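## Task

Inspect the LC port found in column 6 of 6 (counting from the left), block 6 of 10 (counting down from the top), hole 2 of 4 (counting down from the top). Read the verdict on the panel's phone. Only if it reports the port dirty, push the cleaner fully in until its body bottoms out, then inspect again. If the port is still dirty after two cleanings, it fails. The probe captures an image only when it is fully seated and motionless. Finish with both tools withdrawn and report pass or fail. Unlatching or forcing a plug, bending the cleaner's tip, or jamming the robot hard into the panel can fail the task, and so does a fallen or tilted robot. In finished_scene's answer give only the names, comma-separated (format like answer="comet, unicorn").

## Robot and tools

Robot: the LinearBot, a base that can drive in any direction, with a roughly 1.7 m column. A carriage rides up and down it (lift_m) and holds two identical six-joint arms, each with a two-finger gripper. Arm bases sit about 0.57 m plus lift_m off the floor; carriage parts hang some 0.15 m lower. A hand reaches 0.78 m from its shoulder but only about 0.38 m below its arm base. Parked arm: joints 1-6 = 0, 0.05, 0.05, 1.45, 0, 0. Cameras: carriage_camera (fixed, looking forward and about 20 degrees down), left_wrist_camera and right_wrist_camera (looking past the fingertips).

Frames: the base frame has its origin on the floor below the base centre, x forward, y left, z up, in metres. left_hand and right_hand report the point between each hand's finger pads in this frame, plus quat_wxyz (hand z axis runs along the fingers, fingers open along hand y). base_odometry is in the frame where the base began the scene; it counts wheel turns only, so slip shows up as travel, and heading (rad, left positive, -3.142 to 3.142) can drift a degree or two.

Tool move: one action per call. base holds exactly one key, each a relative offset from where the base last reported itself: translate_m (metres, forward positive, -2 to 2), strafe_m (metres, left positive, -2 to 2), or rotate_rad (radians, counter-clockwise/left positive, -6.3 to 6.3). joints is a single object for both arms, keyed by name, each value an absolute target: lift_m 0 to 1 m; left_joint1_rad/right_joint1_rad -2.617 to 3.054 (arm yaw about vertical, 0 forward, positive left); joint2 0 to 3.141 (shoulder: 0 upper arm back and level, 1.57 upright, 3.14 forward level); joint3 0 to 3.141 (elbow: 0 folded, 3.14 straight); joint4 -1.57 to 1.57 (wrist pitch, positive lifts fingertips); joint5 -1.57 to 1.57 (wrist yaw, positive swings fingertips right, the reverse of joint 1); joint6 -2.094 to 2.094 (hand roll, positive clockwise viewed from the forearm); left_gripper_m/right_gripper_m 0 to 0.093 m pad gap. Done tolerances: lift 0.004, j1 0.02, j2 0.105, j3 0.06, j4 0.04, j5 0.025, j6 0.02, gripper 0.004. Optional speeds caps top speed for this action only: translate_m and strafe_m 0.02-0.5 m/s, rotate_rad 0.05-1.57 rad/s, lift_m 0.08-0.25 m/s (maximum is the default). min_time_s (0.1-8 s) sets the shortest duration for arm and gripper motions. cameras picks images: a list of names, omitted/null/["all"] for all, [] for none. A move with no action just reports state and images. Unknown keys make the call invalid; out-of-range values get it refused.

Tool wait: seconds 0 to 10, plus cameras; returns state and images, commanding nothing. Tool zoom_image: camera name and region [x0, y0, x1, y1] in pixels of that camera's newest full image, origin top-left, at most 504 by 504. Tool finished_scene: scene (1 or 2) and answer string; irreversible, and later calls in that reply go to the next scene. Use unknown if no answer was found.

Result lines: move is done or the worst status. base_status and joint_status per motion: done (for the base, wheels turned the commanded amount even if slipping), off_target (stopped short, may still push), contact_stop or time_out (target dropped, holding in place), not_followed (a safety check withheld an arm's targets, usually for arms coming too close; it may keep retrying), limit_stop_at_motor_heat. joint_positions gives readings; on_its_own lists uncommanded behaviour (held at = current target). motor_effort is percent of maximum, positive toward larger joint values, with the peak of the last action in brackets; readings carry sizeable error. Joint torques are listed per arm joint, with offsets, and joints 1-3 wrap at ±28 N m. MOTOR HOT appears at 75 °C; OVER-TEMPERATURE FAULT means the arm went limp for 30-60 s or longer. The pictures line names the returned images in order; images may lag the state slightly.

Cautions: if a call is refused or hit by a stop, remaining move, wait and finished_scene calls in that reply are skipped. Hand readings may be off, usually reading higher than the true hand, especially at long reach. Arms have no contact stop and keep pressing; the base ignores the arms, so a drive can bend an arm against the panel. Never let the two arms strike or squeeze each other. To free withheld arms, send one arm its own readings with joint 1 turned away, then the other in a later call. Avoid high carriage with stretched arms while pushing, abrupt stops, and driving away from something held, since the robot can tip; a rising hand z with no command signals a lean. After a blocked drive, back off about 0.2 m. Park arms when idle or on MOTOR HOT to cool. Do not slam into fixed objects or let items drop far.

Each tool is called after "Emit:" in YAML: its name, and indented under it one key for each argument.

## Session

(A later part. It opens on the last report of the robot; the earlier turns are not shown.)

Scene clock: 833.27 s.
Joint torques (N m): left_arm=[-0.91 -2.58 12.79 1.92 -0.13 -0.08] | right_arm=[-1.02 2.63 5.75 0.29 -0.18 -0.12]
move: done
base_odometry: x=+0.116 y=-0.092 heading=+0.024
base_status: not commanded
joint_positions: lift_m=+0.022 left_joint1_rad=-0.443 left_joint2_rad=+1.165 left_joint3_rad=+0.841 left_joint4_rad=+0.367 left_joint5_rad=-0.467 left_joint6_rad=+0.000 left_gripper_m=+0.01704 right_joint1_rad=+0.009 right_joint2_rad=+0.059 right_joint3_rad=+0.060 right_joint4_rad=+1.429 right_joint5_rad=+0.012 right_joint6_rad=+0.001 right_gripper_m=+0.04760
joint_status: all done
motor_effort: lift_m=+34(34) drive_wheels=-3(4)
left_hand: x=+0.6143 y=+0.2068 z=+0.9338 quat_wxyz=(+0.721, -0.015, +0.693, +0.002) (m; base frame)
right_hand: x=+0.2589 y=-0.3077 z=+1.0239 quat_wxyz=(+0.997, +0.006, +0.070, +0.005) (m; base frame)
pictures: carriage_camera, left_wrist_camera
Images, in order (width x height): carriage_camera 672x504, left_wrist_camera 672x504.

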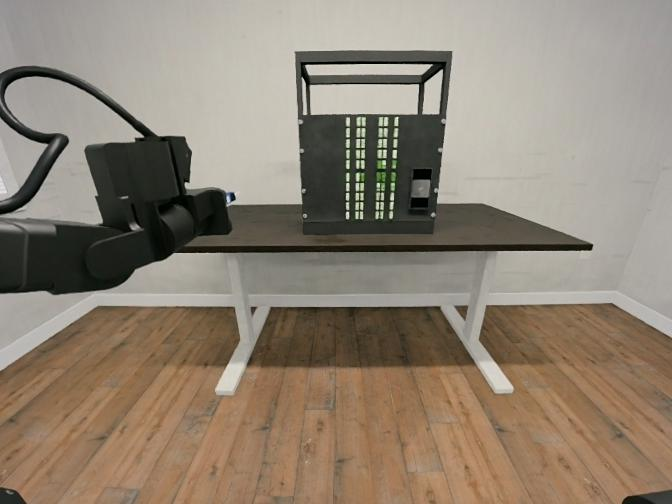

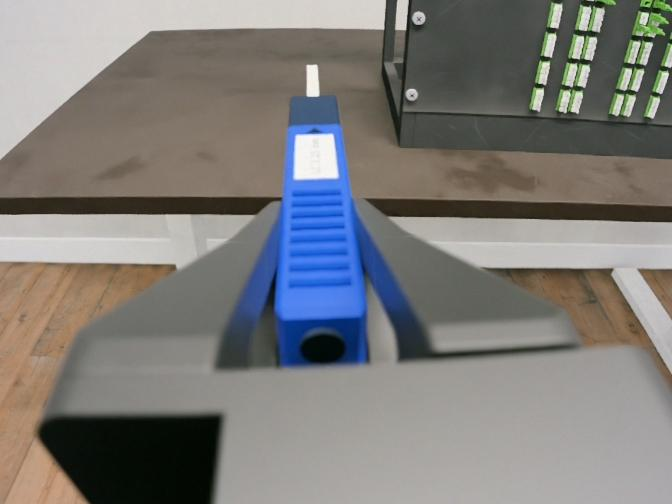

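Emit:
move:
  base: {"strafe_m": -0.40}
  speeds: {"strafe_m": 0.2}
  cameras: ["carriage_camera", "left_wrist_camera"]

Emit:
zoom_image:
  camera: "left_wrist_camera"
  region: [220, 0, 450, 170]

Scene clock: 854.03 s.
Joint torques (N m): left_arm=[-0.69 -2.48 12.75 1.93 -0.1 -0.08] | right_arm=[-0.8 2.7 5.68 0.31 -0.12 -0.11]
move: done
base_odometry: x=+0.125 y=-0.492 heading=+0.024
base_status: done
joint_positions: lift_m=+0.022 left_joint1_rad=-0.445 left_joint2_rad=+1.165 left_joint3_rad=+0.841 left_joint4_rad=+0.365 left_joint5_rad=-0.470 left_joint6_rad=+0.000 left_gripper_m=+0.01704 right_joint1_rad=+0.007 right_joint2_rad=+0.059 right_joint3_rad=+0.060 right_joint4_rad=+1.429 right_joint5_rad=+0.008 right_joint6_rad=+0.001 right_gripper_m=+0.04760
joint_status: not commanded
motor_effort: lift_m=+34(34) drive_wheels=-5(10)
left_hand: x=+0.6141 y=+0.2066 z=+0.9332 quat_wxyz=(+0.720, -0.015, +0.694, +0.003) (m; base frame)
right_hand: x=+0.2589 y=-0.3072 z=+1.0239 quat_wxyz=(+0.998, +0.004, +0.070, +0.004) (m; base frame)
pictures: carriage_camera, left_wrist_camera
Images, in order (width x height): carriage_camera 672x504, left_wrist_camera 672x504.

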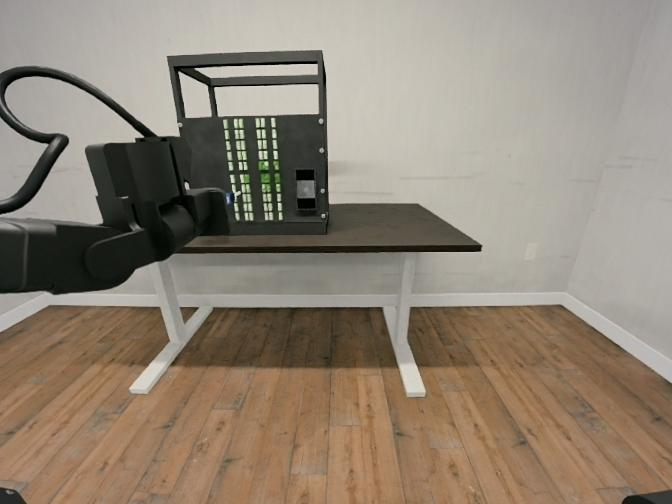

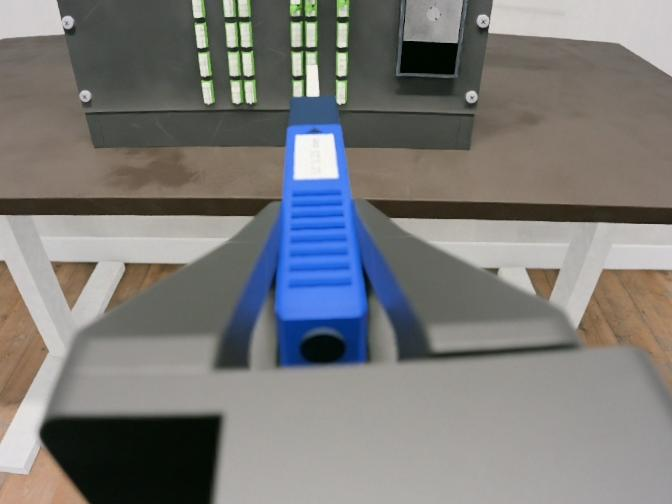

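Scaled by 2.191.

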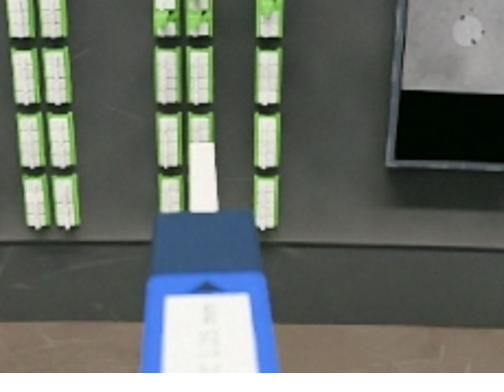

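Emit:
move:
  joints: {"left_joint1_rad": -0.451, "left_joint2_rad": 1.174, "left_joint3_rad": 0.92, "left_joint4_rad": 0.345, "left_joint5_rad": -0.476, "left_joint6_rad": 0}
  base: {"translate_m": 0.06}
  speeds: {"translate_m": 0.1}
  min_time_s: 1.5
  cameras: ["left_wrist_camera"]

Emit:
zoom_image:
  camera: "left_wrist_camera"
  region: [220, 0, 450, 170]

Scene clock: 861.10 s.
Joint torques (N m): left_arm=[-0.68 -2.73 12.71 1.9 -0.09 -0.09] | right_arm=[-0.92 2.73 5.79 0.21 -0.15 -0.1]
move: done
base_odometry: x=+0.185 y=-0.491 heading=+0.024
base_status: done
joint_positions: lift_m=+0.022 left_joint1_rad=-0.446 left_joint2_rad=+1.167 left_joint3_rad=+0.879 left_joint4_rad=+0.351 left_joint5_rad=-0.471 left_joint6_rad=+0.000 left_gripper_m=+0.01704 right_joint1_rad=+0.007 right_joint2_rad=+0.059 right_joint3_rad=+0.060 right_joint4_rad=+1.434 right_joint5_rad=+0.008 right_joint6_rad=+0.001 right_gripper_m=+0.04760
joint_status: all done
motor_effort: lift_m=+34(34) drive_wheels=-5(12)
left_hand: x=+0.6148 y=+0.2062 z=+0.9478 quat_wxyz=(+0.727, -0.019, +0.686, -0.001) (m; base frame)
right_hand: x=+0.2576 y=-0.3072 z=+1.0241 quat_wxyz=(+0.998, +0.004, +0.068, +0.004) (m; base frame)
pictures: left_wrist_camera
Images, in order (width x height): left_wrist_camera 672x504.

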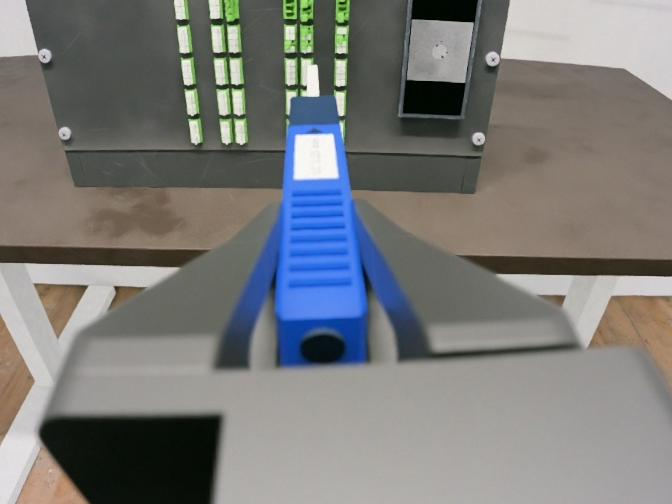

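Scaled by 2.191.

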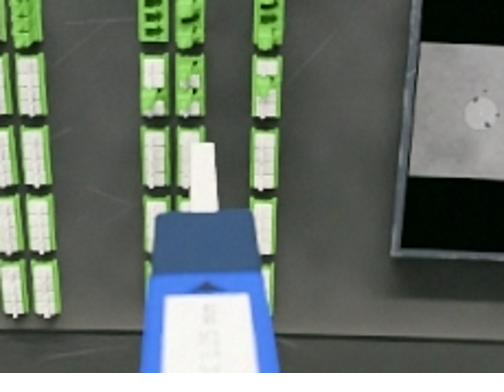

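Emit:
move:
  base: {"translate_m": 0.08}
  speeds: {"translate_m": 0.1}
  cameras: ["left_wrist_camera"]

Emit:
zoom_image:
  camera: "left_wrist_camera"
  region: [220, 0, 450, 170]

Scene clock: 866.80 s.
Joint torques (N m): left_arm=[-0.66 -2.66 12.67 2 -0.09 -0.08] | right_arm=[-0.85 2.84 5.75 0.16 -0.14 -0.11]
move: done
base_odometry: x=+0.265 y=-0.489 heading=+0.023
base_status: done
joint_positions: lift_m=+0.022 left_joint1_rad=-0.446 left_joint2_rad=+1.167 left_joint3_rad=+0.880 left_joint4_rad=+0.348 left_joint5_rad=-0.471 left_joint6_rad=+0.000 left_gripper_m=+0.01704 right_joint1_rad=+0.007 right_joint2_rad=+0.058 right_joint3_rad=+0.060 right_joint4_rad=+1.437 right_joint5_rad=+0.008 right_joint6_rad=+0.001 right_gripper_m=+0.04760
joint_status: not commanded
motor_effort: lift_m=+34(34) drive_wheels=-4(13)
left_hand: x=+0.6148 y=+0.2060 z=+0.9473 quat_wxyz=(+0.726, -0.018, +0.688, -0.001) (m; base frame)
right_hand: x=+0.2566 y=-0.3072 z=+1.0242 quat_wxyz=(+0.998, +0.004, +0.066, +0.004) (m; base frame)
pictures: left_wrist_camera
Images, in order (width x height): left_wrist_camera 672x504.

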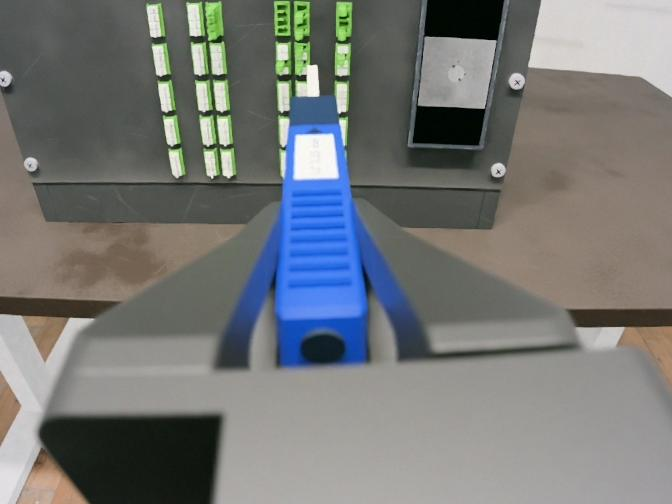

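Scaled by 2.191.

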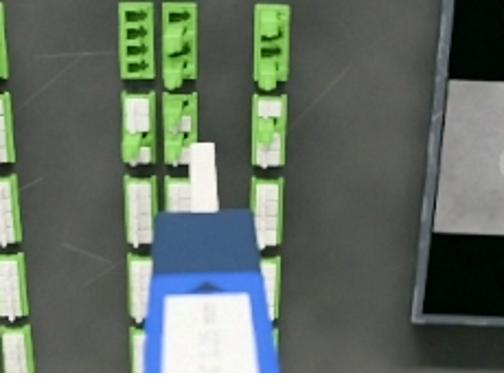

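Emit:
move:
  joints: {"left_joint1_rad": -0.451, "left_joint2_rad": 1.174, "left_joint3_rad": 0.92, "left_joint4_rad": 0.345, "left_joint5_rad": -0.449, "left_joint6_rad": 0}
  base: {"strafe_m": -0.015}
  speeds: {"strafe_m": 0.03}
  min_time_s: 1
  cameras: ["left_wrist_camera"]

Emit:
zoom_image:
  camera: "left_wrist_camera"
  region: [240, 0, 400, 120]

Scene clock: 891.73 s.
Joint torques (N m): left_arm=[-0.53 -2.74 12.66 1.95 0.03 -0.08] | right_arm=[-0.81 2.81 5.78 0.17 -0.11 -0.11]
move: done
base_odometry: x=+0.266 y=-0.504 heading=+0.023
base_status: done
joint_positions: lift_m=+0.022 left_joint1_rad=-0.446 left_joint2_rad=+1.167 left_joint3_rad=+0.880 left_joint4_rad=+0.348 left_joint5_rad=-0.455 left_joint6_rad=+0.000 left_gripper_m=+0.01704 right_joint1_rad=+0.007 right_joint2_rad=+0.058 right_joint3_rad=+0.060 right_joint4_rad=+1.437 right_joint5_rad=+0.006 right_joint6_rad=+0.001 right_gripper_m=+0.04760
joint_status: all done
motor_effort: lift_m=+34(34) drive_wheels=+2(7)
left_hand: x=+0.6148 y=+0.2031 z=+0.9474 quat_wxyz=(+0.726, -0.012, +0.687, -0.006) (m; base frame)
right_hand: x=+0.2566 y=-0.3068 z=+1.0242 quat_wxyz=(+0.998, +0.003, +0.066, +0.004) (m; base frame)
pictures: left_wrist_camera
Images, in order (width x height): left_wrist_camera 672x504.

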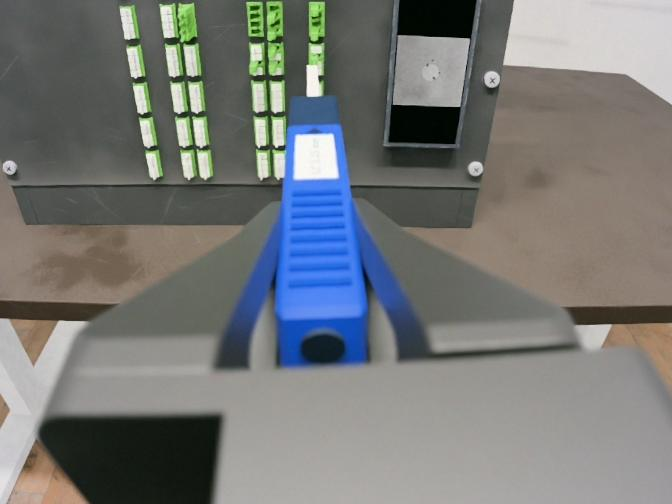

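Scaled by 3.150.

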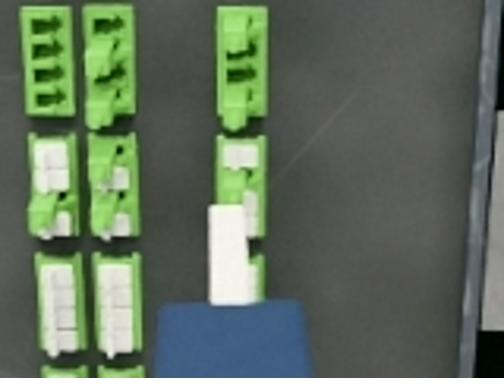

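Emit:
zoom_image:
  camera: "left_wrist_camera"
  region: [300, 0, 335, 45]

Emit:
zoom_image:
  camera: "left_wrist_camera"
  region: [240, 0, 290, 45]

Scaled by 11.200.

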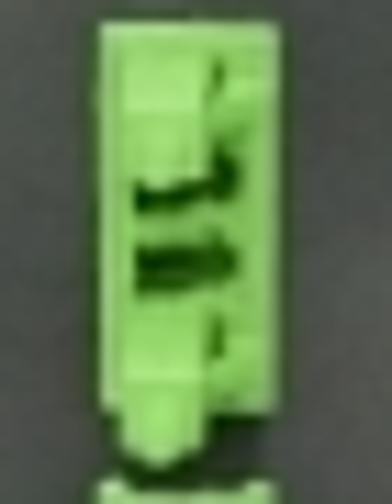

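Scaled by 10.080.

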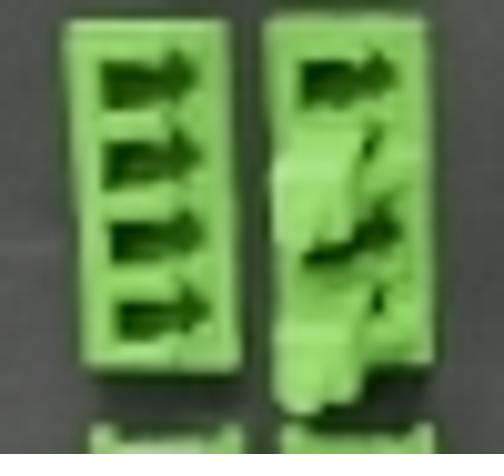

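Emit:
move:
  joints: {"lift_m": 0.016}
  base: {"translate_m": 0.09}
  speeds: {"translate_m": 0.05, "lift_m": 0.08}
  cameras: ["left_wrist_camera"]

Emit:
zoom_image:
  camera: "left_wrist_camera"
  region: [240, 0, 400, 120]

Scene clock: 906.03 s.
Joint torques (N m): left_arm=[-0.57 -2.89 12.11 2.02 0.03 -0.08] | right_arm=[-0.84 2.99 5.83 0.16 -0.09 -0.11]
move: done
base_odometry: x=+0.356 y=-0.502 heading=+0.023
base_status: done
joint_positions: lift_m=+0.016 left_joint1_rad=-0.446 left_joint2_rad=+1.169 left_joint3_rad=+0.885 left_joint4_rad=+0.343 left_joint5_rad=-0.455 left_joint6_rad=+0.000 left_gripper_m=+0.01704 right_joint1_rad=+0.007 right_joint2_rad=+0.055 right_joint3_rad=+0.059 right_joint4_rad=+1.439 right_joint5_rad=+0.006 right_joint6_rad=+0.001 right_gripper_m=+0.04760
joint_status: all done
motor_effort: lift_m=+36(38) drive_wheels=-5(12)
left_hand: x=+0.6152 y=+0.2029 z=+0.9427 quat_wxyz=(+0.726, -0.012, +0.688, -0.006) (m; base frame)
right_hand: x=+0.2555 y=-0.3068 z=+1.0183 quat_wxyz=(+0.998, +0.003, +0.064, +0.004) (m; base frame)
pictures: left_wrist_camera
Images, in order (width x height): left_wrist_camera 672x504.

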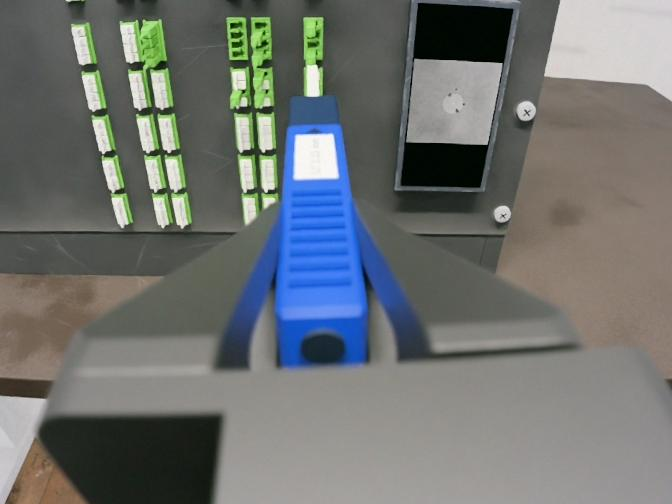

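Scaled by 3.150.

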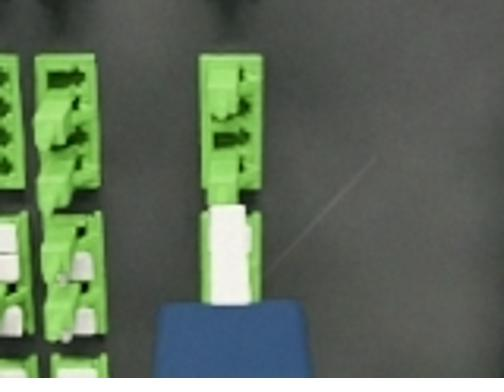

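Emit:
move:
  base: {"translate_m": 0.04}
  speeds: {"translate_m": 0.03}
  cameras: ["left_wrist_camera"]

Emit:
zoom_image:
  camera: "left_wrist_camera"
  region: [270, 10, 370, 110]

Scene clock: 914.73 s.
Joint torques (N m): left_arm=[-0.38 -2.85 12.16 2 0.03 -0.08] | right_arm=[-0.87 3.06 5.89 0.18 -0.11 -0.11]
move: done
base_odometry: x=+0.396 y=-0.502 heading=+0.023
base_status: done
joint_positions: lift_m=+0.016 left_joint1_rad=-0.446 left_joint2_rad=+1.169 left_joint3_rad=+0.885 left_joint4_rad=+0.342 left_joint5_rad=-0.454 left_joint6_rad=+0.000 left_gripper_m=+0.01704 right_joint1_rad=+0.007 right_joint2_rad=+0.055 right_joint3_rad=+0.059 right_joint4_rad=+1.440 right_joint5_rad=+0.006 right_joint6_rad=+0.001 right_gripper_m=+0.04760
joint_status: not commanded
motor_effort: lift_m=+36(36) drive_wheels=+2(11)
left_hand: x=+0.6152 y=+0.2028 z=+0.9426 quat_wxyz=(+0.726, -0.012, +0.688, -0.006) (m; base frame)
right_hand: x=+0.2552 y=-0.3068 z=+1.0184 quat_wxyz=(+0.998, +0.003, +0.063, +0.004) (m; base frame)
pictures: left_wrist_camera
Images, in order (width x height): left_wrist_camera 672x504.

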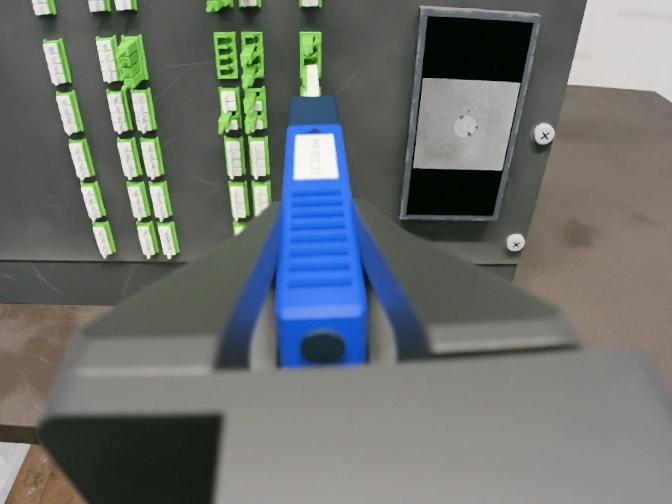

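Scaled by 5.040.

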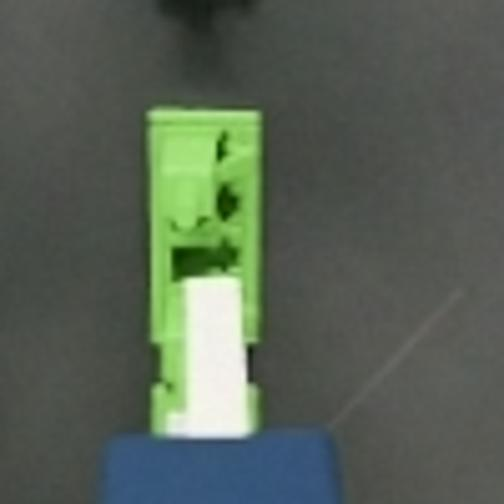

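Emit:
zoom_image:
  camera: "left_wrist_camera"
  region: [480, 90, 580, 260]

Emit:
zoom_image:
  camera: "left_wrist_camera"
  region: [20, 20, 200, 270]

Emit:
zoom_image:
  camera: "left_wrist_camera"
  region: [200, 20, 350, 120]

Scaled by 2.965.

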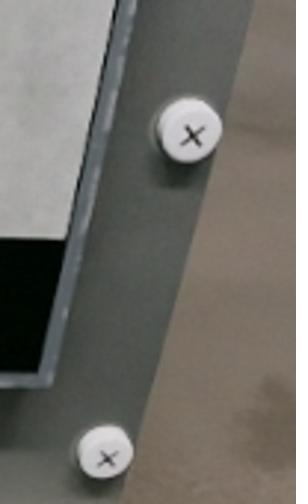

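Scaled by 2.016.

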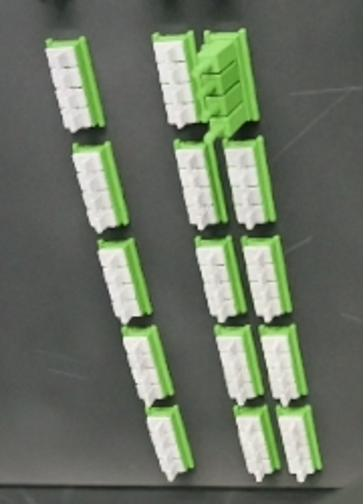

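Scaled by 3.360.

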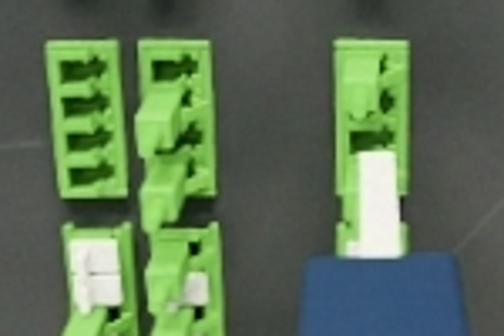

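Emit:
move:
  base: {"translate_m": 0.02}
  speeds: {"translate_m": 0.03}
  cameras: ["left_wrist_camera"]

Emit:
zoom_image:
  camera: "left_wrist_camera"
  region: [480, 90, 580, 260]

Emit:
zoom_image:
  camera: "left_wrist_camera"
  region: [20, 20, 200, 270]

Emit:
zoom_image:
  camera: "left_wrist_camera"
  region: [200, 20, 350, 120]

Emit:
zoom_image:
  camera: "left_wrist_camera"
  region: [285, 30, 335, 100]

Scene clock: 932.43 s.
Joint torques (N m): left_arm=[-0.7 -3.03 12.16 2 0.02 -0.08] | right_arm=[-0.92 3.17 5.89 0.14 -0.11 -0.12]
move: done
base_odometry: x=+0.416 y=-0.501 heading=+0.022
base_status: done
joint_positions: lift_m=+0.016 left_joint1_rad=-0.446 left_joint2_rad=+1.169 left_joint3_rad=+0.885 left_joint4_rad=+0.342 left_joint5_rad=-0.454 left_joint6_rad=+0.000 left_gripper_m=+0.01704 right_joint1_rad=+0.007 right_joint2_rad=+0.055 right_joint3_rad=+0.059 right_joint4_rad=+1.440 right_joint5_rad=+0.006 right_joint6_rad=+0.001 right_gripper_m=+0.04760
joint_status: not commanded
motor_effort: lift_m=+36(36) drive_wheels=+2(12)
left_hand: x=+0.6152 y=+0.2027 z=+0.9425 quat_wxyz=(+0.725, -0.012, +0.688, -0.006) (m; base frame)
right_hand: x=+0.2552 y=-0.3068 z=+1.0184 quat_wxyz=(+0.998, +0.003, +0.063, +0.004) (m; base frame)
pictures: left_wrist_camera
Images, in order (width x height): left_wrist_camera 672x504.

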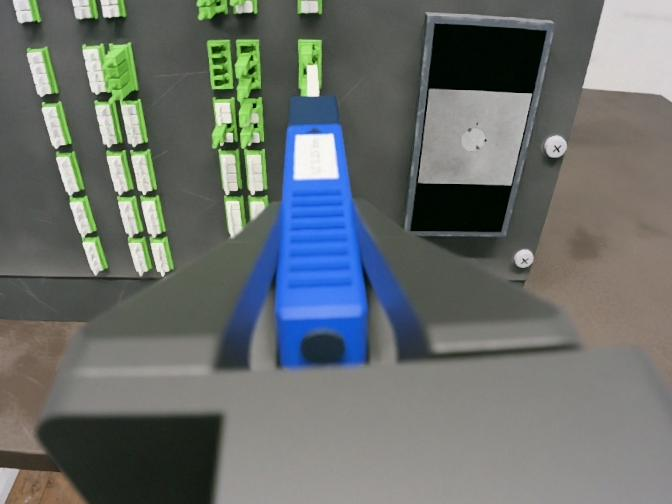

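Scaled by 2.965.

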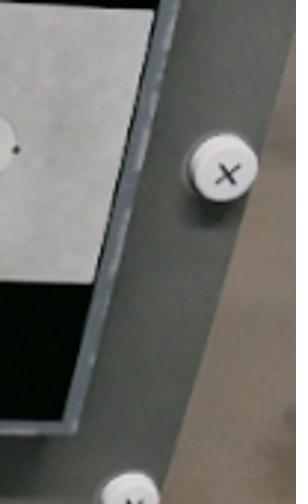

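Scaled by 2.016.

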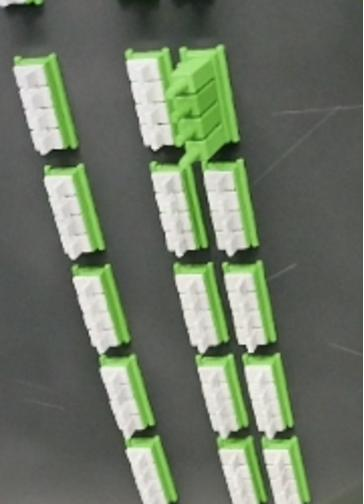

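Scaled by 3.360.

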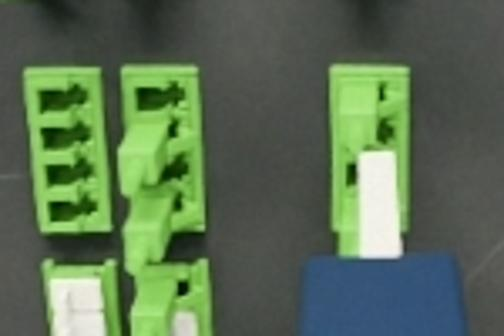

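Scaled by 7.200.

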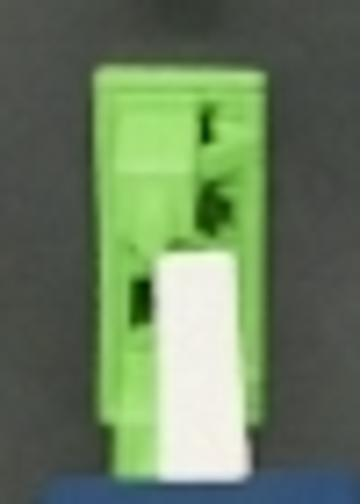

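Emit:
move:
  joints: {"left_joint1_rad": -0.451, "left_joint2_rad": 1.174, "left_joint3_rad": 0.92, "left_joint4_rad": 0.345, "left_joint5_rad": -0.436, "left_joint6_rad": 0}
  base: {"strafe_m": 0.006}
  speeds: {"strafe_m": 0.03}
  min_time_s: 1
  cameras: ["left_wrist_camera"]

Emit:
zoom_image:
  camera: "left_wrist_camera"
  region: [285, 30, 335, 100]

Scene clock: 955.03 s.
Joint torques (N m): left_arm=[-0.51 -2.88 12.14 2.01 0.07 -0.08] | right_arm=[-0.87 3.11 5.83 0.13 -0.1 -0.11]
move: done
base_odometry: x=+0.415 y=-0.495 heading=+0.022
base_status: done
joint_positions: lift_m=+0.016 left_joint1_rad=-0.447 left_joint2_rad=+1.169 left_joint3_rad=+0.885 left_joint4_rad=+0.342 left_joint5_rad=-0.445 left_joint6_rad=+0.000 left_gripper_m=+0.01704 right_joint1_rad=+0.007 right_joint2_rad=+0.055 right_joint3_rad=+0.059 right_joint4_rad=+1.440 right_joint5_rad=+0.005 right_joint6_rad=+0.001 right_gripper_m=+0.04760
joint_status: all done
motor_effort: lift_m=+36(36) drive_wheels=+3(5)
left_hand: x=+0.6151 y=+0.2007 z=+0.9425 quat_wxyz=(+0.726, -0.008, +0.688, -0.010) (m; base frame)
right_hand: x=+0.2552 y=-0.3067 z=+1.0184 quat_wxyz=(+0.998, +0.002, +0.063, +0.004) (m; base frame)
pictures: left_wrist_camera
Images, in order (width x height): left_wrist_camera 672x504.

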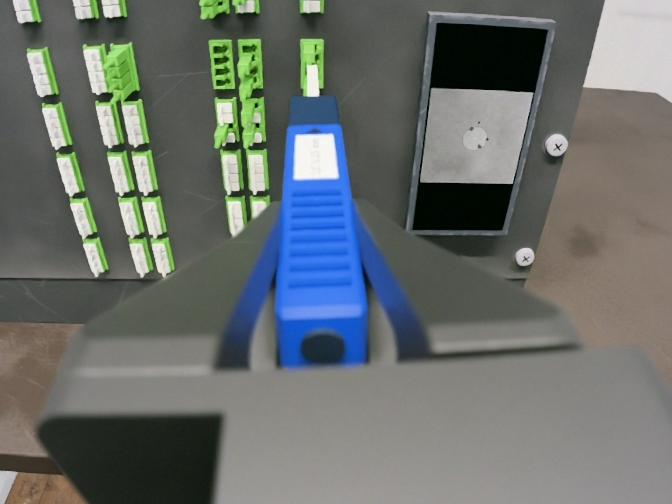

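Scaled by 7.200.

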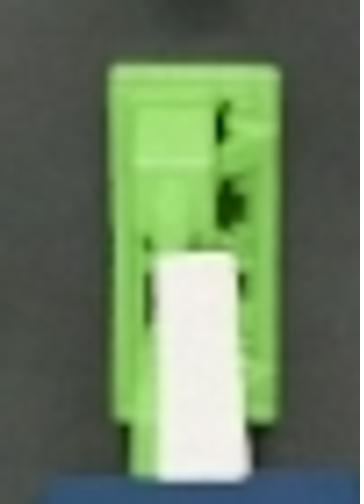

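Emit:
move:
  base: {"strafe_m": 0.002}
  speeds: {"strafe_m": 0.02}
  cameras: []

Emit:
move:
  base: {"translate_m": 0.01}
  speeds: {"translate_m": 0.03}
  cameras: ["left_wrist_camera"]

Emit:
zoom_image:
  camera: "left_wrist_camera"
  region: [285, 30, 335, 100]

Scene clock: 958.57 s.
Joint torques (N m): left_arm=[-0.18 -2.84 12.26 2.01 0 -0.08] | right_arm=[-0.79 3.17 5.76 0.13 -0.11 -0.12]
move: done
base_odometry: x=+0.416 y=-0.494 heading=+0.022
base_status: done
joint_positions: lift_m=+0.016 left_joint1_rad=-0.449 left_joint2_rad=+1.169 left_joint3_rad=+0.885 left_joint4_rad=+0.342 left_joint5_rad=-0.440 left_joint6_rad=+0.000 left_gripper_m=+0.01704 right_joint1_rad=+0.006 right_joint2_rad=+0.055 right_joint3_rad=+0.059 right_joint4_rad=+1.440 right_joint5_rad=+0.003 right_joint6_rad=+0.001 right_gripper_m=+0.04760
joint_status: not commanded
motor_effort: lift_m=+36(36) drive_wheels=+3(9)
left_hand: x=+0.6149 y=+0.1993 z=+0.9425 quat_wxyz=(+0.726, -0.006, +0.688, -0.012) (m; base frame)
right_hand: x=+0.2552 y=-0.3062 z=+1.0184 quat_wxyz=(+0.998, +0.001, +0.063, +0.004) (m; base frame)
pictures: none
No camera images: "cameras" was empty.

Scene clock: 959.43 s.
Joint torques (N m): left_arm=[-0.28 -2.77 12.15 2 0.02 -0.09] | right_arm=[-0.7 2.99 5.96 0.11 -0.02 -0.12]
move: done
base_odometry: x=+0.425 y=-0.493 heading=+0.022
base_status: done
joint_positions: lift_m=+0.016 left_joint1_rad=-0.450 left_joint2_rad=+1.169 left_joint3_rad=+0.885 left_joint4_rad=+0.342 left_joint5_rad=-0.442 left_joint6_rad=+0.000 left_gripper_m=+0.01704 right_joint1_rad=+0.006 right_joint2_rad=+0.055 right_joint3_rad=+0.059 right_joint4_rad=+1.439 right_joint5_rad=+0.001 right_joint6_rad=+0.001 right_gripper_m=+0.04760
joint_status: not commanded
motor_effort: lift_m=+36(36) drive_wheels=+4(12)
left_hand: x=+0.6149 y=+0.1991 z=+0.9424 quat_wxyz=(+0.725, -0.006, +0.688, -0.012) (m; base frame)
right_hand: x=+0.2554 y=-0.3060 z=+1.0183 quat_wxyz=(+0.998, +0.001, +0.064, +0.004) (m; base frame)
pictures: left_wrist_camera
Images, in order (width x height): left_wrist_camera 672x504.

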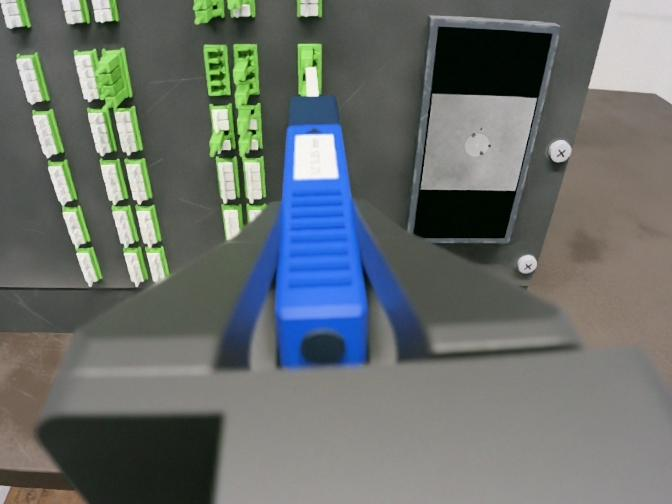

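Scaled by 7.200.

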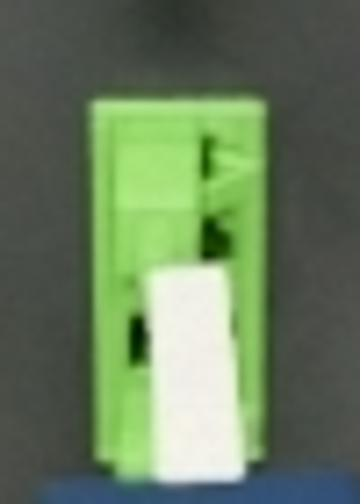

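Emit:
move:
  base: {"translate_m": -0.015}
  speeds: {"translate_m": 0.03}
  cameras: ["left_wrist_camera"]

Emit:
zoom_image:
  camera: "left_wrist_camera"
  region: [285, 30, 335, 100]

Scene clock: 962.83 s.
Joint torques (N m): left_arm=[-0.12 -2.78 11.96 2.01 0.03 -0.09] | right_arm=[-0.66 3.12 5.9 0.11 -0.04 -0.1]
move: done
base_odometry: x=+0.411 y=-0.494 heading=+0.022
base_status: done
joint_positions: lift_m=+0.016 left_joint1_rad=-0.450 left_joint2_rad=+1.169 left_joint3_rad=+0.885 left_joint4_rad=+0.342 left_joint5_rad=-0.441 left_joint6_rad=+0.000 left_gripper_m=+0.01704 right_joint1_rad=+0.006 right_joint2_rad=+0.055 right_joint3_rad=+0.059 right_joint4_rad=+1.440 right_joint5_rad=+0.001 right_joint6_rad=+0.001 right_gripper_m=+0.04760
joint_status: not commanded
motor_effort: lift_m=+36(36) drive_wheels=-3(13)
left_hand: x=+0.6149 y=+0.1990 z=+0.9424 quat_wxyz=(+0.725, -0.006, +0.688, -0.012) (m; base frame)
right_hand: x=+0.2552 y=-0.3060 z=+1.0184 quat_wxyz=(+0.998, +0.001, +0.063, +0.004) (m; base frame)
pictures: left_wrist_camera
Images, in order (width x height): left_wrist_camera 672x504.

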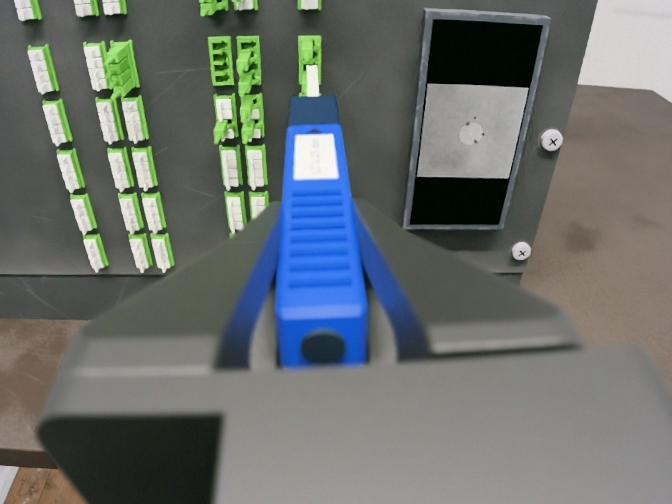

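Scaled by 7.200.

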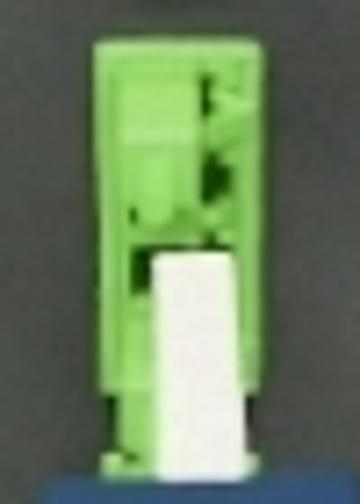

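Emit:
zoom_image:
  camera: "left_wrist_camera"
  region: [255, 80, 385, 230]

Emit:
zoom_image:
  camera: "left_wrist_camera"
  region: [255, 220, 385, 370]

Scaled by 3.360.

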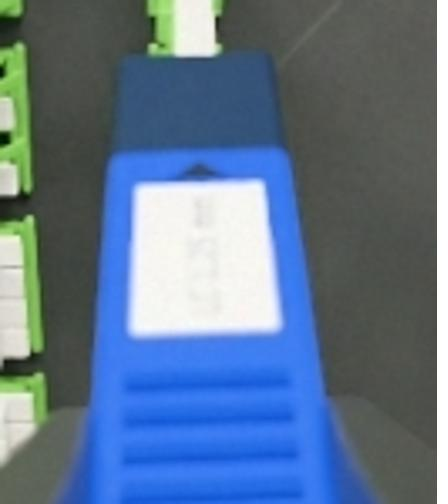

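Scaled by 3.360.

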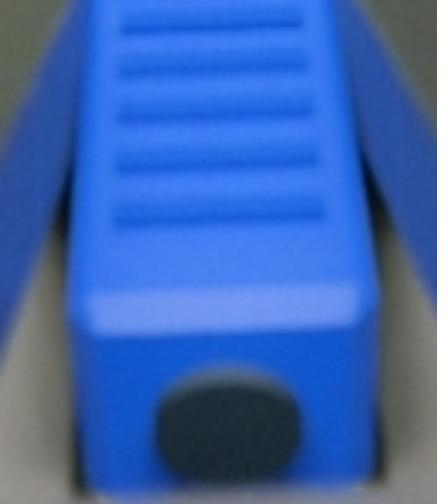

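Emit:
move:
  base: {"translate_m": -0.015}
  speeds: {"translate_m": 0.03}
  cameras: []

Emit:
move:
  joints: {"left_joint1_rad": -0.451, "left_joint2_rad": 1.174, "left_joint3_rad": 0.92, "left_joint4_rad": 0.308, "left_joint5_rad": -0.436, "left_joint6_rad": 0, "lift_m": 0.025}
  base: {"strafe_m": 0.002}
  speeds: {"strafe_m": 0.02, "lift_m": 0.08}
  min_time_s: 1
  cameras: ["left_wrist_camera"]

Emit:
zoom_image:
  camera: "left_wrist_camera"
  region: [285, 30, 335, 100]

Scene clock: 1017.63 s.
Joint torques (N m): left_arm=[-0.25 -2.85 12.14 2 0.03 -0.08] | right_arm=[-0.75 3.32 5.93 0.11 -0.05 -0.11]
move: done
base_odometry: x=+0.396 y=-0.494 heading=+0.022
base_status: done
joint_positions: lift_m=+0.016 left_joint1_rad=-0.450 left_joint2_rad=+1.170 left_joint3_rad=+0.885 left_joint4_rad=+0.341 left_joint5_rad=-0.441 left_joint6_rad=+0.000 left_gripper_m=+0.01704 right_joint1_rad=+0.006 right_joint2_rad=+0.055 right_joint3_rad=+0.059 right_joint4_rad=+1.440 right_joint5_rad=+0.001 right_joint6_rad=+0.001 right_gripper_m=+0.04760
joint_status: not commanded
motor_effort: lift_m=+36(36) drive_wheels=+1(14)
left_hand: x=+0.6151 y=+0.1989 z=+0.9419 quat_wxyz=(+0.725, -0.006, +0.689, -0.012) (m; base frame)
right_hand: x=+0.2551 y=-0.3060 z=+1.0184 quat_wxyz=(+0.998, +0.001, +0.063, +0.004) (m; base frame)
pictures: none
No camera images: "cameras" was empty.

Scene clock: 1018.93 s.
Joint torques (N m): left_arm=[-0.32 -3.14 11.92 1.94 -0.01 -0.09] | right_arm=[-0.69 3.15 6.04 0.11 -0.08 -0.12]
move: done
base_odometry: x=+0.396 y=-0.492 heading=+0.021
base_status: done
joint_positions: lift_m=+0.025 left_joint1_rad=-0.450 left_joint2_rad=+1.171 left_joint3_rad=+0.888 left_joint4_rad=+0.314 left_joint5_rad=-0.439 left_joint6_rad=+0.000 left_gripper_m=+0.01704 right_joint1_rad=+0.005 right_joint2_rad=+0.054 right_joint3_rad=+0.057 right_joint4_rad=+1.439 right_joint5_rad=+0.001 right_joint6_rad=+0.001 right_gripper_m=+0.04760
joint_status: all done
motor_effort: lift_m=+35(45) drive_wheels=+0(11)
left_hand: x=+0.6157 y=+0.1983 z=+0.9453 quat_wxyz=(+0.717, -0.001, +0.697, -0.008) (m; base frame)
right_hand: x=+0.2558 y=-0.3059 z=+1.0269 quat_wxyz=(+0.998, +0.000, +0.065, +0.003) (m; base frame)
pictures: left_wrist_camera
Images, in order (width x height): left_wrist_camera 672x504.

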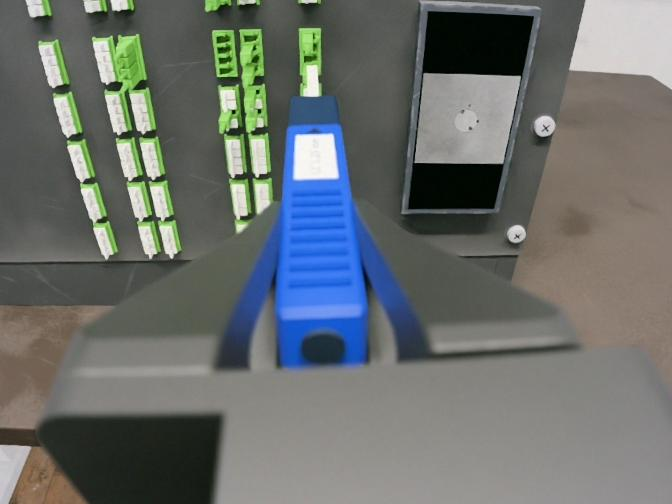

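Scaled by 7.200.

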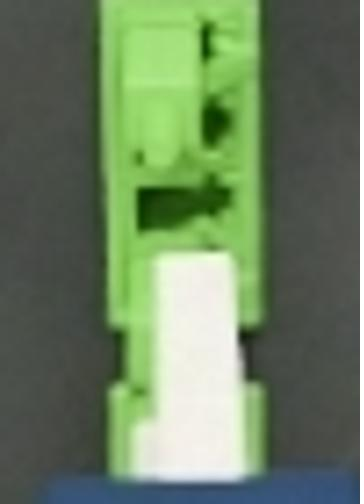

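Emit:
move:
  joints: {"lift_m": 0.0213}
  base: {"strafe_m": 0.0015}
  speeds: {"strafe_m": 0.02, "lift_m": 0.08}
  cameras: []

Emit:
move:
  base: {"translate_m": 0.01}
  speeds: {"translate_m": 0.02}
  cameras: ["left_wrist_camera"]

Emit:
zoom_image:
  camera: "left_wrist_camera"
  region: [285, 30, 335, 100]

Scene clock: 1028.10 s.
Joint torques (N m): left_arm=[-0.4 -3.18 11.82 2.02 -0.03 -0.08] | right_arm=[-0.65 3.17 6.22 0.12 -0.07 -0.11]
move: done
base_odometry: x=+0.396 y=-0.491 heading=+0.021
base_status: done
joint_positions: lift_m=+0.021 left_joint1_rad=-0.450 left_joint2_rad=+1.172 left_joint3_rad=+0.889 left_joint4_rad=+0.306 left_joint5_rad=-0.438 left_joint6_rad=+0.000 left_gripper_m=+0.01704 right_joint1_rad=+0.005 right_joint2_rad=+0.053 right_joint3_rad=+0.055 right_joint4_rad=+1.439 right_joint5_rad=+0.001 right_joint6_rad=+0.001 right_gripper_m=+0.04760
joint_status: all done
motor_effort: lift_m=+36(37) drive_wheels=+3(9)
left_hand: x=+0.6159 y=+0.1981 z=+0.9399 quat_wxyz=(+0.714, +0.001, +0.700, -0.008) (m; base frame)
right_hand: x=+0.2560 y=-0.3059 z=+1.0226 quat_wxyz=(+0.998, +0.000, +0.065, +0.003) (m; base frame)
pictures: none
No camera images: "cameras" was empty.

Scene clock: 1029.07 s.
Joint torques (N m): left_arm=[-0.16 -3.02 11.81 2.03 -0.02 -0.08] | right_arm=[-0.66 3.11 6.27 0.16 -0.09 -0.1]
move: done
base_odometry: x=+0.406 y=-0.490 heading=+0.021
base_status: done
joint_positions: lift_m=+0.021 left_joint1_rad=-0.450 left_joint2_rad=+1.172 left_joint3_rad=+0.889 left_joint4_rad=+0.305 left_joint5_rad=-0.438 left_joint6_rad=+0.000 left_gripper_m=+0.01704 right_joint1_rad=+0.005 right_joint2_rad=+0.053 right_joint3_rad=+0.055 right_joint4_rad=+1.439 right_joint5_rad=+0.001 right_joint6_rad=+0.001 right_gripper_m=+0.04760
joint_status: not commanded
motor_effort: lift_m=+36(36) drive_wheels=-4(9)
left_hand: x=+0.6159 y=+0.1981 z=+0.9396 quat_wxyz=(+0.714, +0.001, +0.700, -0.007) (m; base frame)
right_hand: x=+0.2561 y=-0.3059 z=+1.0226 quat_wxyz=(+0.998, +0.000, +0.065, +0.003) (m; base frame)
pictures: left_wrist_camera
Images, in order (width x height): left_wrist_camera 672x504.

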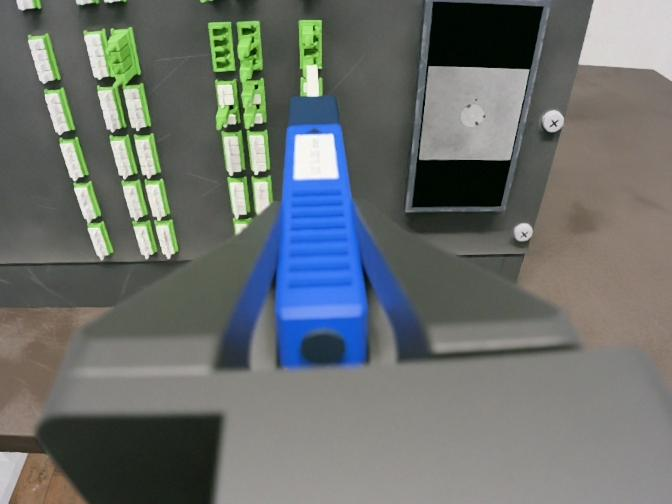

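Scaled by 7.200.

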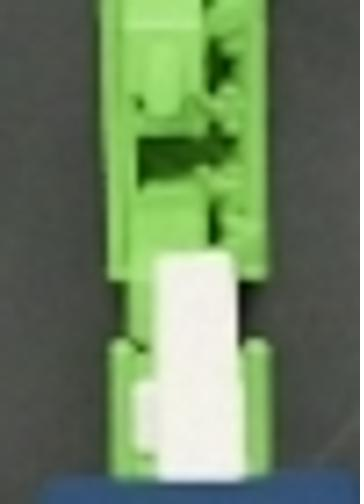

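Emit:
move:
  joints: {"lift_m": 0.0263}
  speeds: {"lift_m": 0.08}
  cameras: ["left_wrist_camera"]

Emit:
zoom_image:
  camera: "left_wrist_camera"
  region: [285, 30, 335, 100]

Scene clock: 1035.27 s.
Joint torques (N m): left_arm=[-0.38 -3.21 11.55 2.02 -0.03 -0.08] | right_arm=[-0.58 3.11 6.23 0.14 -0.05 -0.11]
move: done
base_odometry: x=+0.406 y=-0.490 heading=+0.021
base_status: not commanded
joint_positions: lift_m=+0.026 left_joint1_rad=-0.450 left_joint2_rad=+1.172 left_joint3_rad=+0.891 left_joint4_rad=+0.303 left_joint5_rad=-0.438 left_joint6_rad=+0.000 left_gripper_m=+0.01704 right_joint1_rad=+0.005 right_joint2_rad=+0.053 right_joint3_rad=+0.055 right_joint4_rad=+1.439 right_joint5_rad=+0.001 right_joint6_rad=+0.001 right_gripper_m=+0.04760
joint_status: all done
motor_effort: lift_m=+35(42) drive_wheels=+2(6)
left_hand: x=+0.6159 y=+0.1981 z=+0.9454 quat_wxyz=(+0.714, +0.001, +0.700, -0.008) (m; base frame)
right_hand: x=+0.2561 y=-0.3059 z=+1.0276 quat_wxyz=(+0.998, +0.000, +0.065, +0.003) (m; base frame)
pictures: left_wrist_camera
Images, in order (width x height): left_wrist_camera 672x504.

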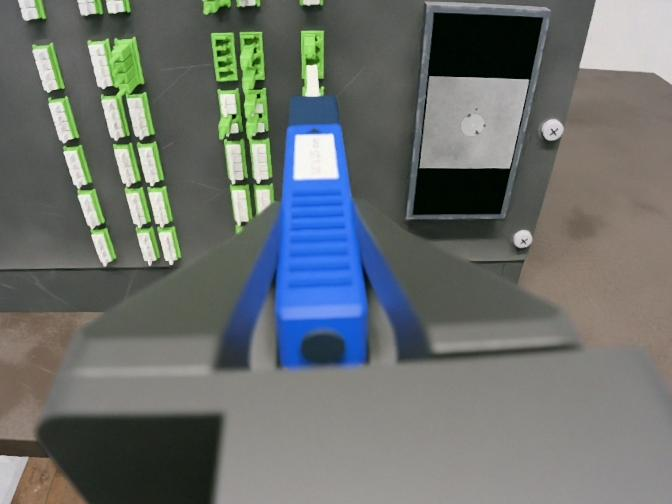

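Scaled by 7.200.

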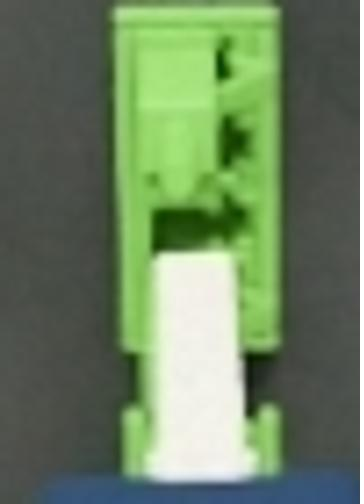

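Emit:
move:
  base: {"translate_m": 0.005}
  speeds: {"translate_m": 0.02}
  cameras: ["left_wrist_camera"]

Emit:
zoom_image:
  camera: "left_wrist_camera"
  region: [285, 30, 335, 100]

Scene clock: 1039.07 s.
Joint torques (N m): left_arm=[-0.25 -3.22 11.62 2.05 -0.03 -0.08] | right_arm=[-0.72 3.3 6.28 0.19 -0.05 -0.11]
move: done
base_odometry: x=+0.411 y=-0.490 heading=+0.022
base_status: done
joint_positions: lift_m=+0.026 left_joint1_rad=-0.450 left_joint2_rad=+1.172 left_joint3_rad=+0.891 left_joint4_rad=+0.303 left_joint5_rad=-0.438 left_joint6_rad=+0.000 left_gripper_m=+0.01704 right_joint1_rad=+0.005 right_joint2_rad=+0.053 right_joint3_rad=+0.055 right_joint4_rad=+1.437 right_joint5_rad=+0.001 right_joint6_rad=+0.001 right_gripper_m=+0.04760
joint_status: not commanded
motor_effort: lift_m=+35(35) drive_wheels=-5(8)
left_hand: x=+0.6159 y=+0.1981 z=+0.9453 quat_wxyz=(+0.714, +0.001, +0.700, -0.007) (m; base frame)
right_hand: x=+0.2564 y=-0.3059 z=+1.0276 quat_wxyz=(+0.998, +0.000, +0.066, +0.003) (m; base frame)
pictures: left_wrist_camera
Images, in order (width x height): left_wrist_camera 672x504.

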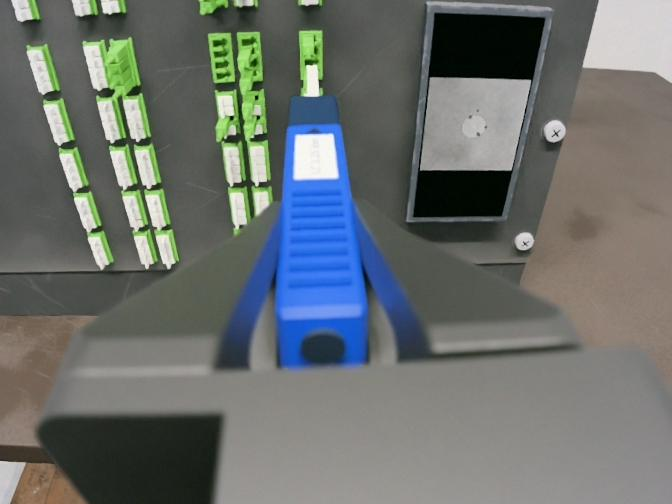

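Scaled by 7.200.

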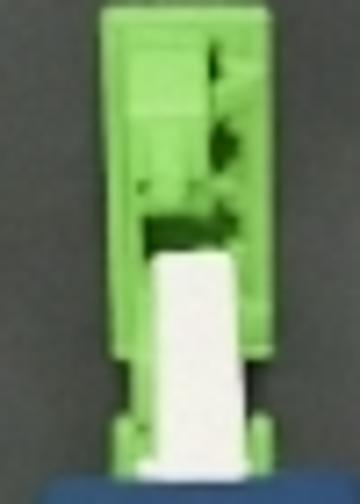

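Emit:
move:
  base: {"strafe_m": 0.002}
  speeds: {"strafe_m": 0.02}
  cameras: ["left_wrist_camera"]

Emit:
zoom_image:
  camera: "left_wrist_camera"
  region: [285, 30, 335, 100]

Scene clock: 1043.60 s.
Joint torques (N m): left_arm=[-0.24 -3.25 11.58 2.04 0 -0.08] | right_arm=[-0.65 3.26 6.34 0.19 -0.04 -0.11]
move: done
base_odometry: x=+0.411 y=-0.488 heading=+0.022
base_status: done
joint_positions: lift_m=+0.026 left_joint1_rad=-0.450 left_joint2_rad=+1.172 left_joint3_rad=+0.891 left_joint4_rad=+0.303 left_joint5_rad=-0.438 left_joint6_rad=+0.000 left_gripper_m=+0.01704 right_joint1_rad=+0.005 right_joint2_rad=+0.053 right_joint3_rad=+0.055 right_joint4_rad=+1.438 right_joint5_rad=+0.001 right_joint6_rad=+0.001 right_gripper_m=+0.04760
joint_status: not commanded
motor_effort: lift_m=+35(35) drive_wheels=-2(8)
left_hand: x=+0.6159 y=+0.1980 z=+0.9453 quat_wxyz=(+0.714, +0.001, +0.700, -0.008) (m; base frame)
right_hand: x=+0.2563 y=-0.3059 z=+1.0276 quat_wxyz=(+0.998, +0.000, +0.065, +0.003) (m; base frame)
pictures: left_wrist_camera
Images, in order (width x height): left_wrist_camera 672x504.

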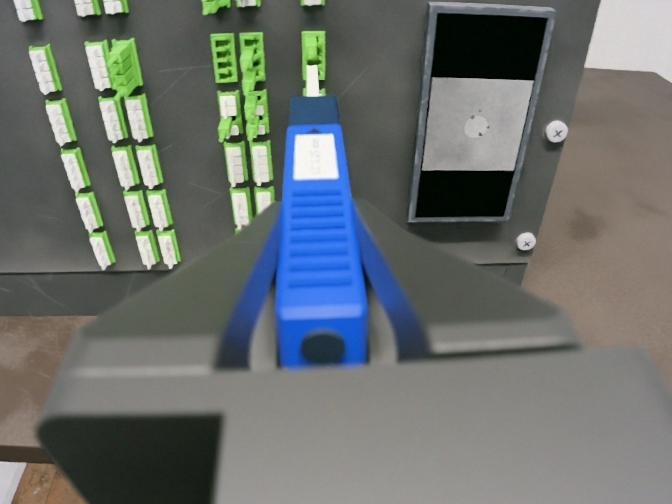

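Scaled by 7.200.

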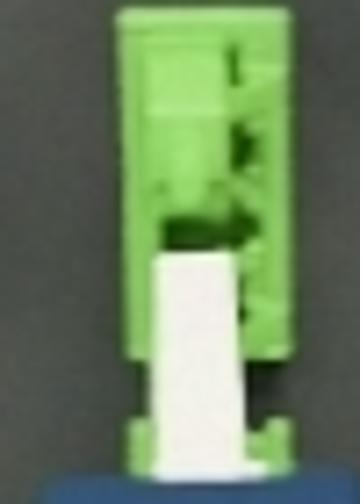

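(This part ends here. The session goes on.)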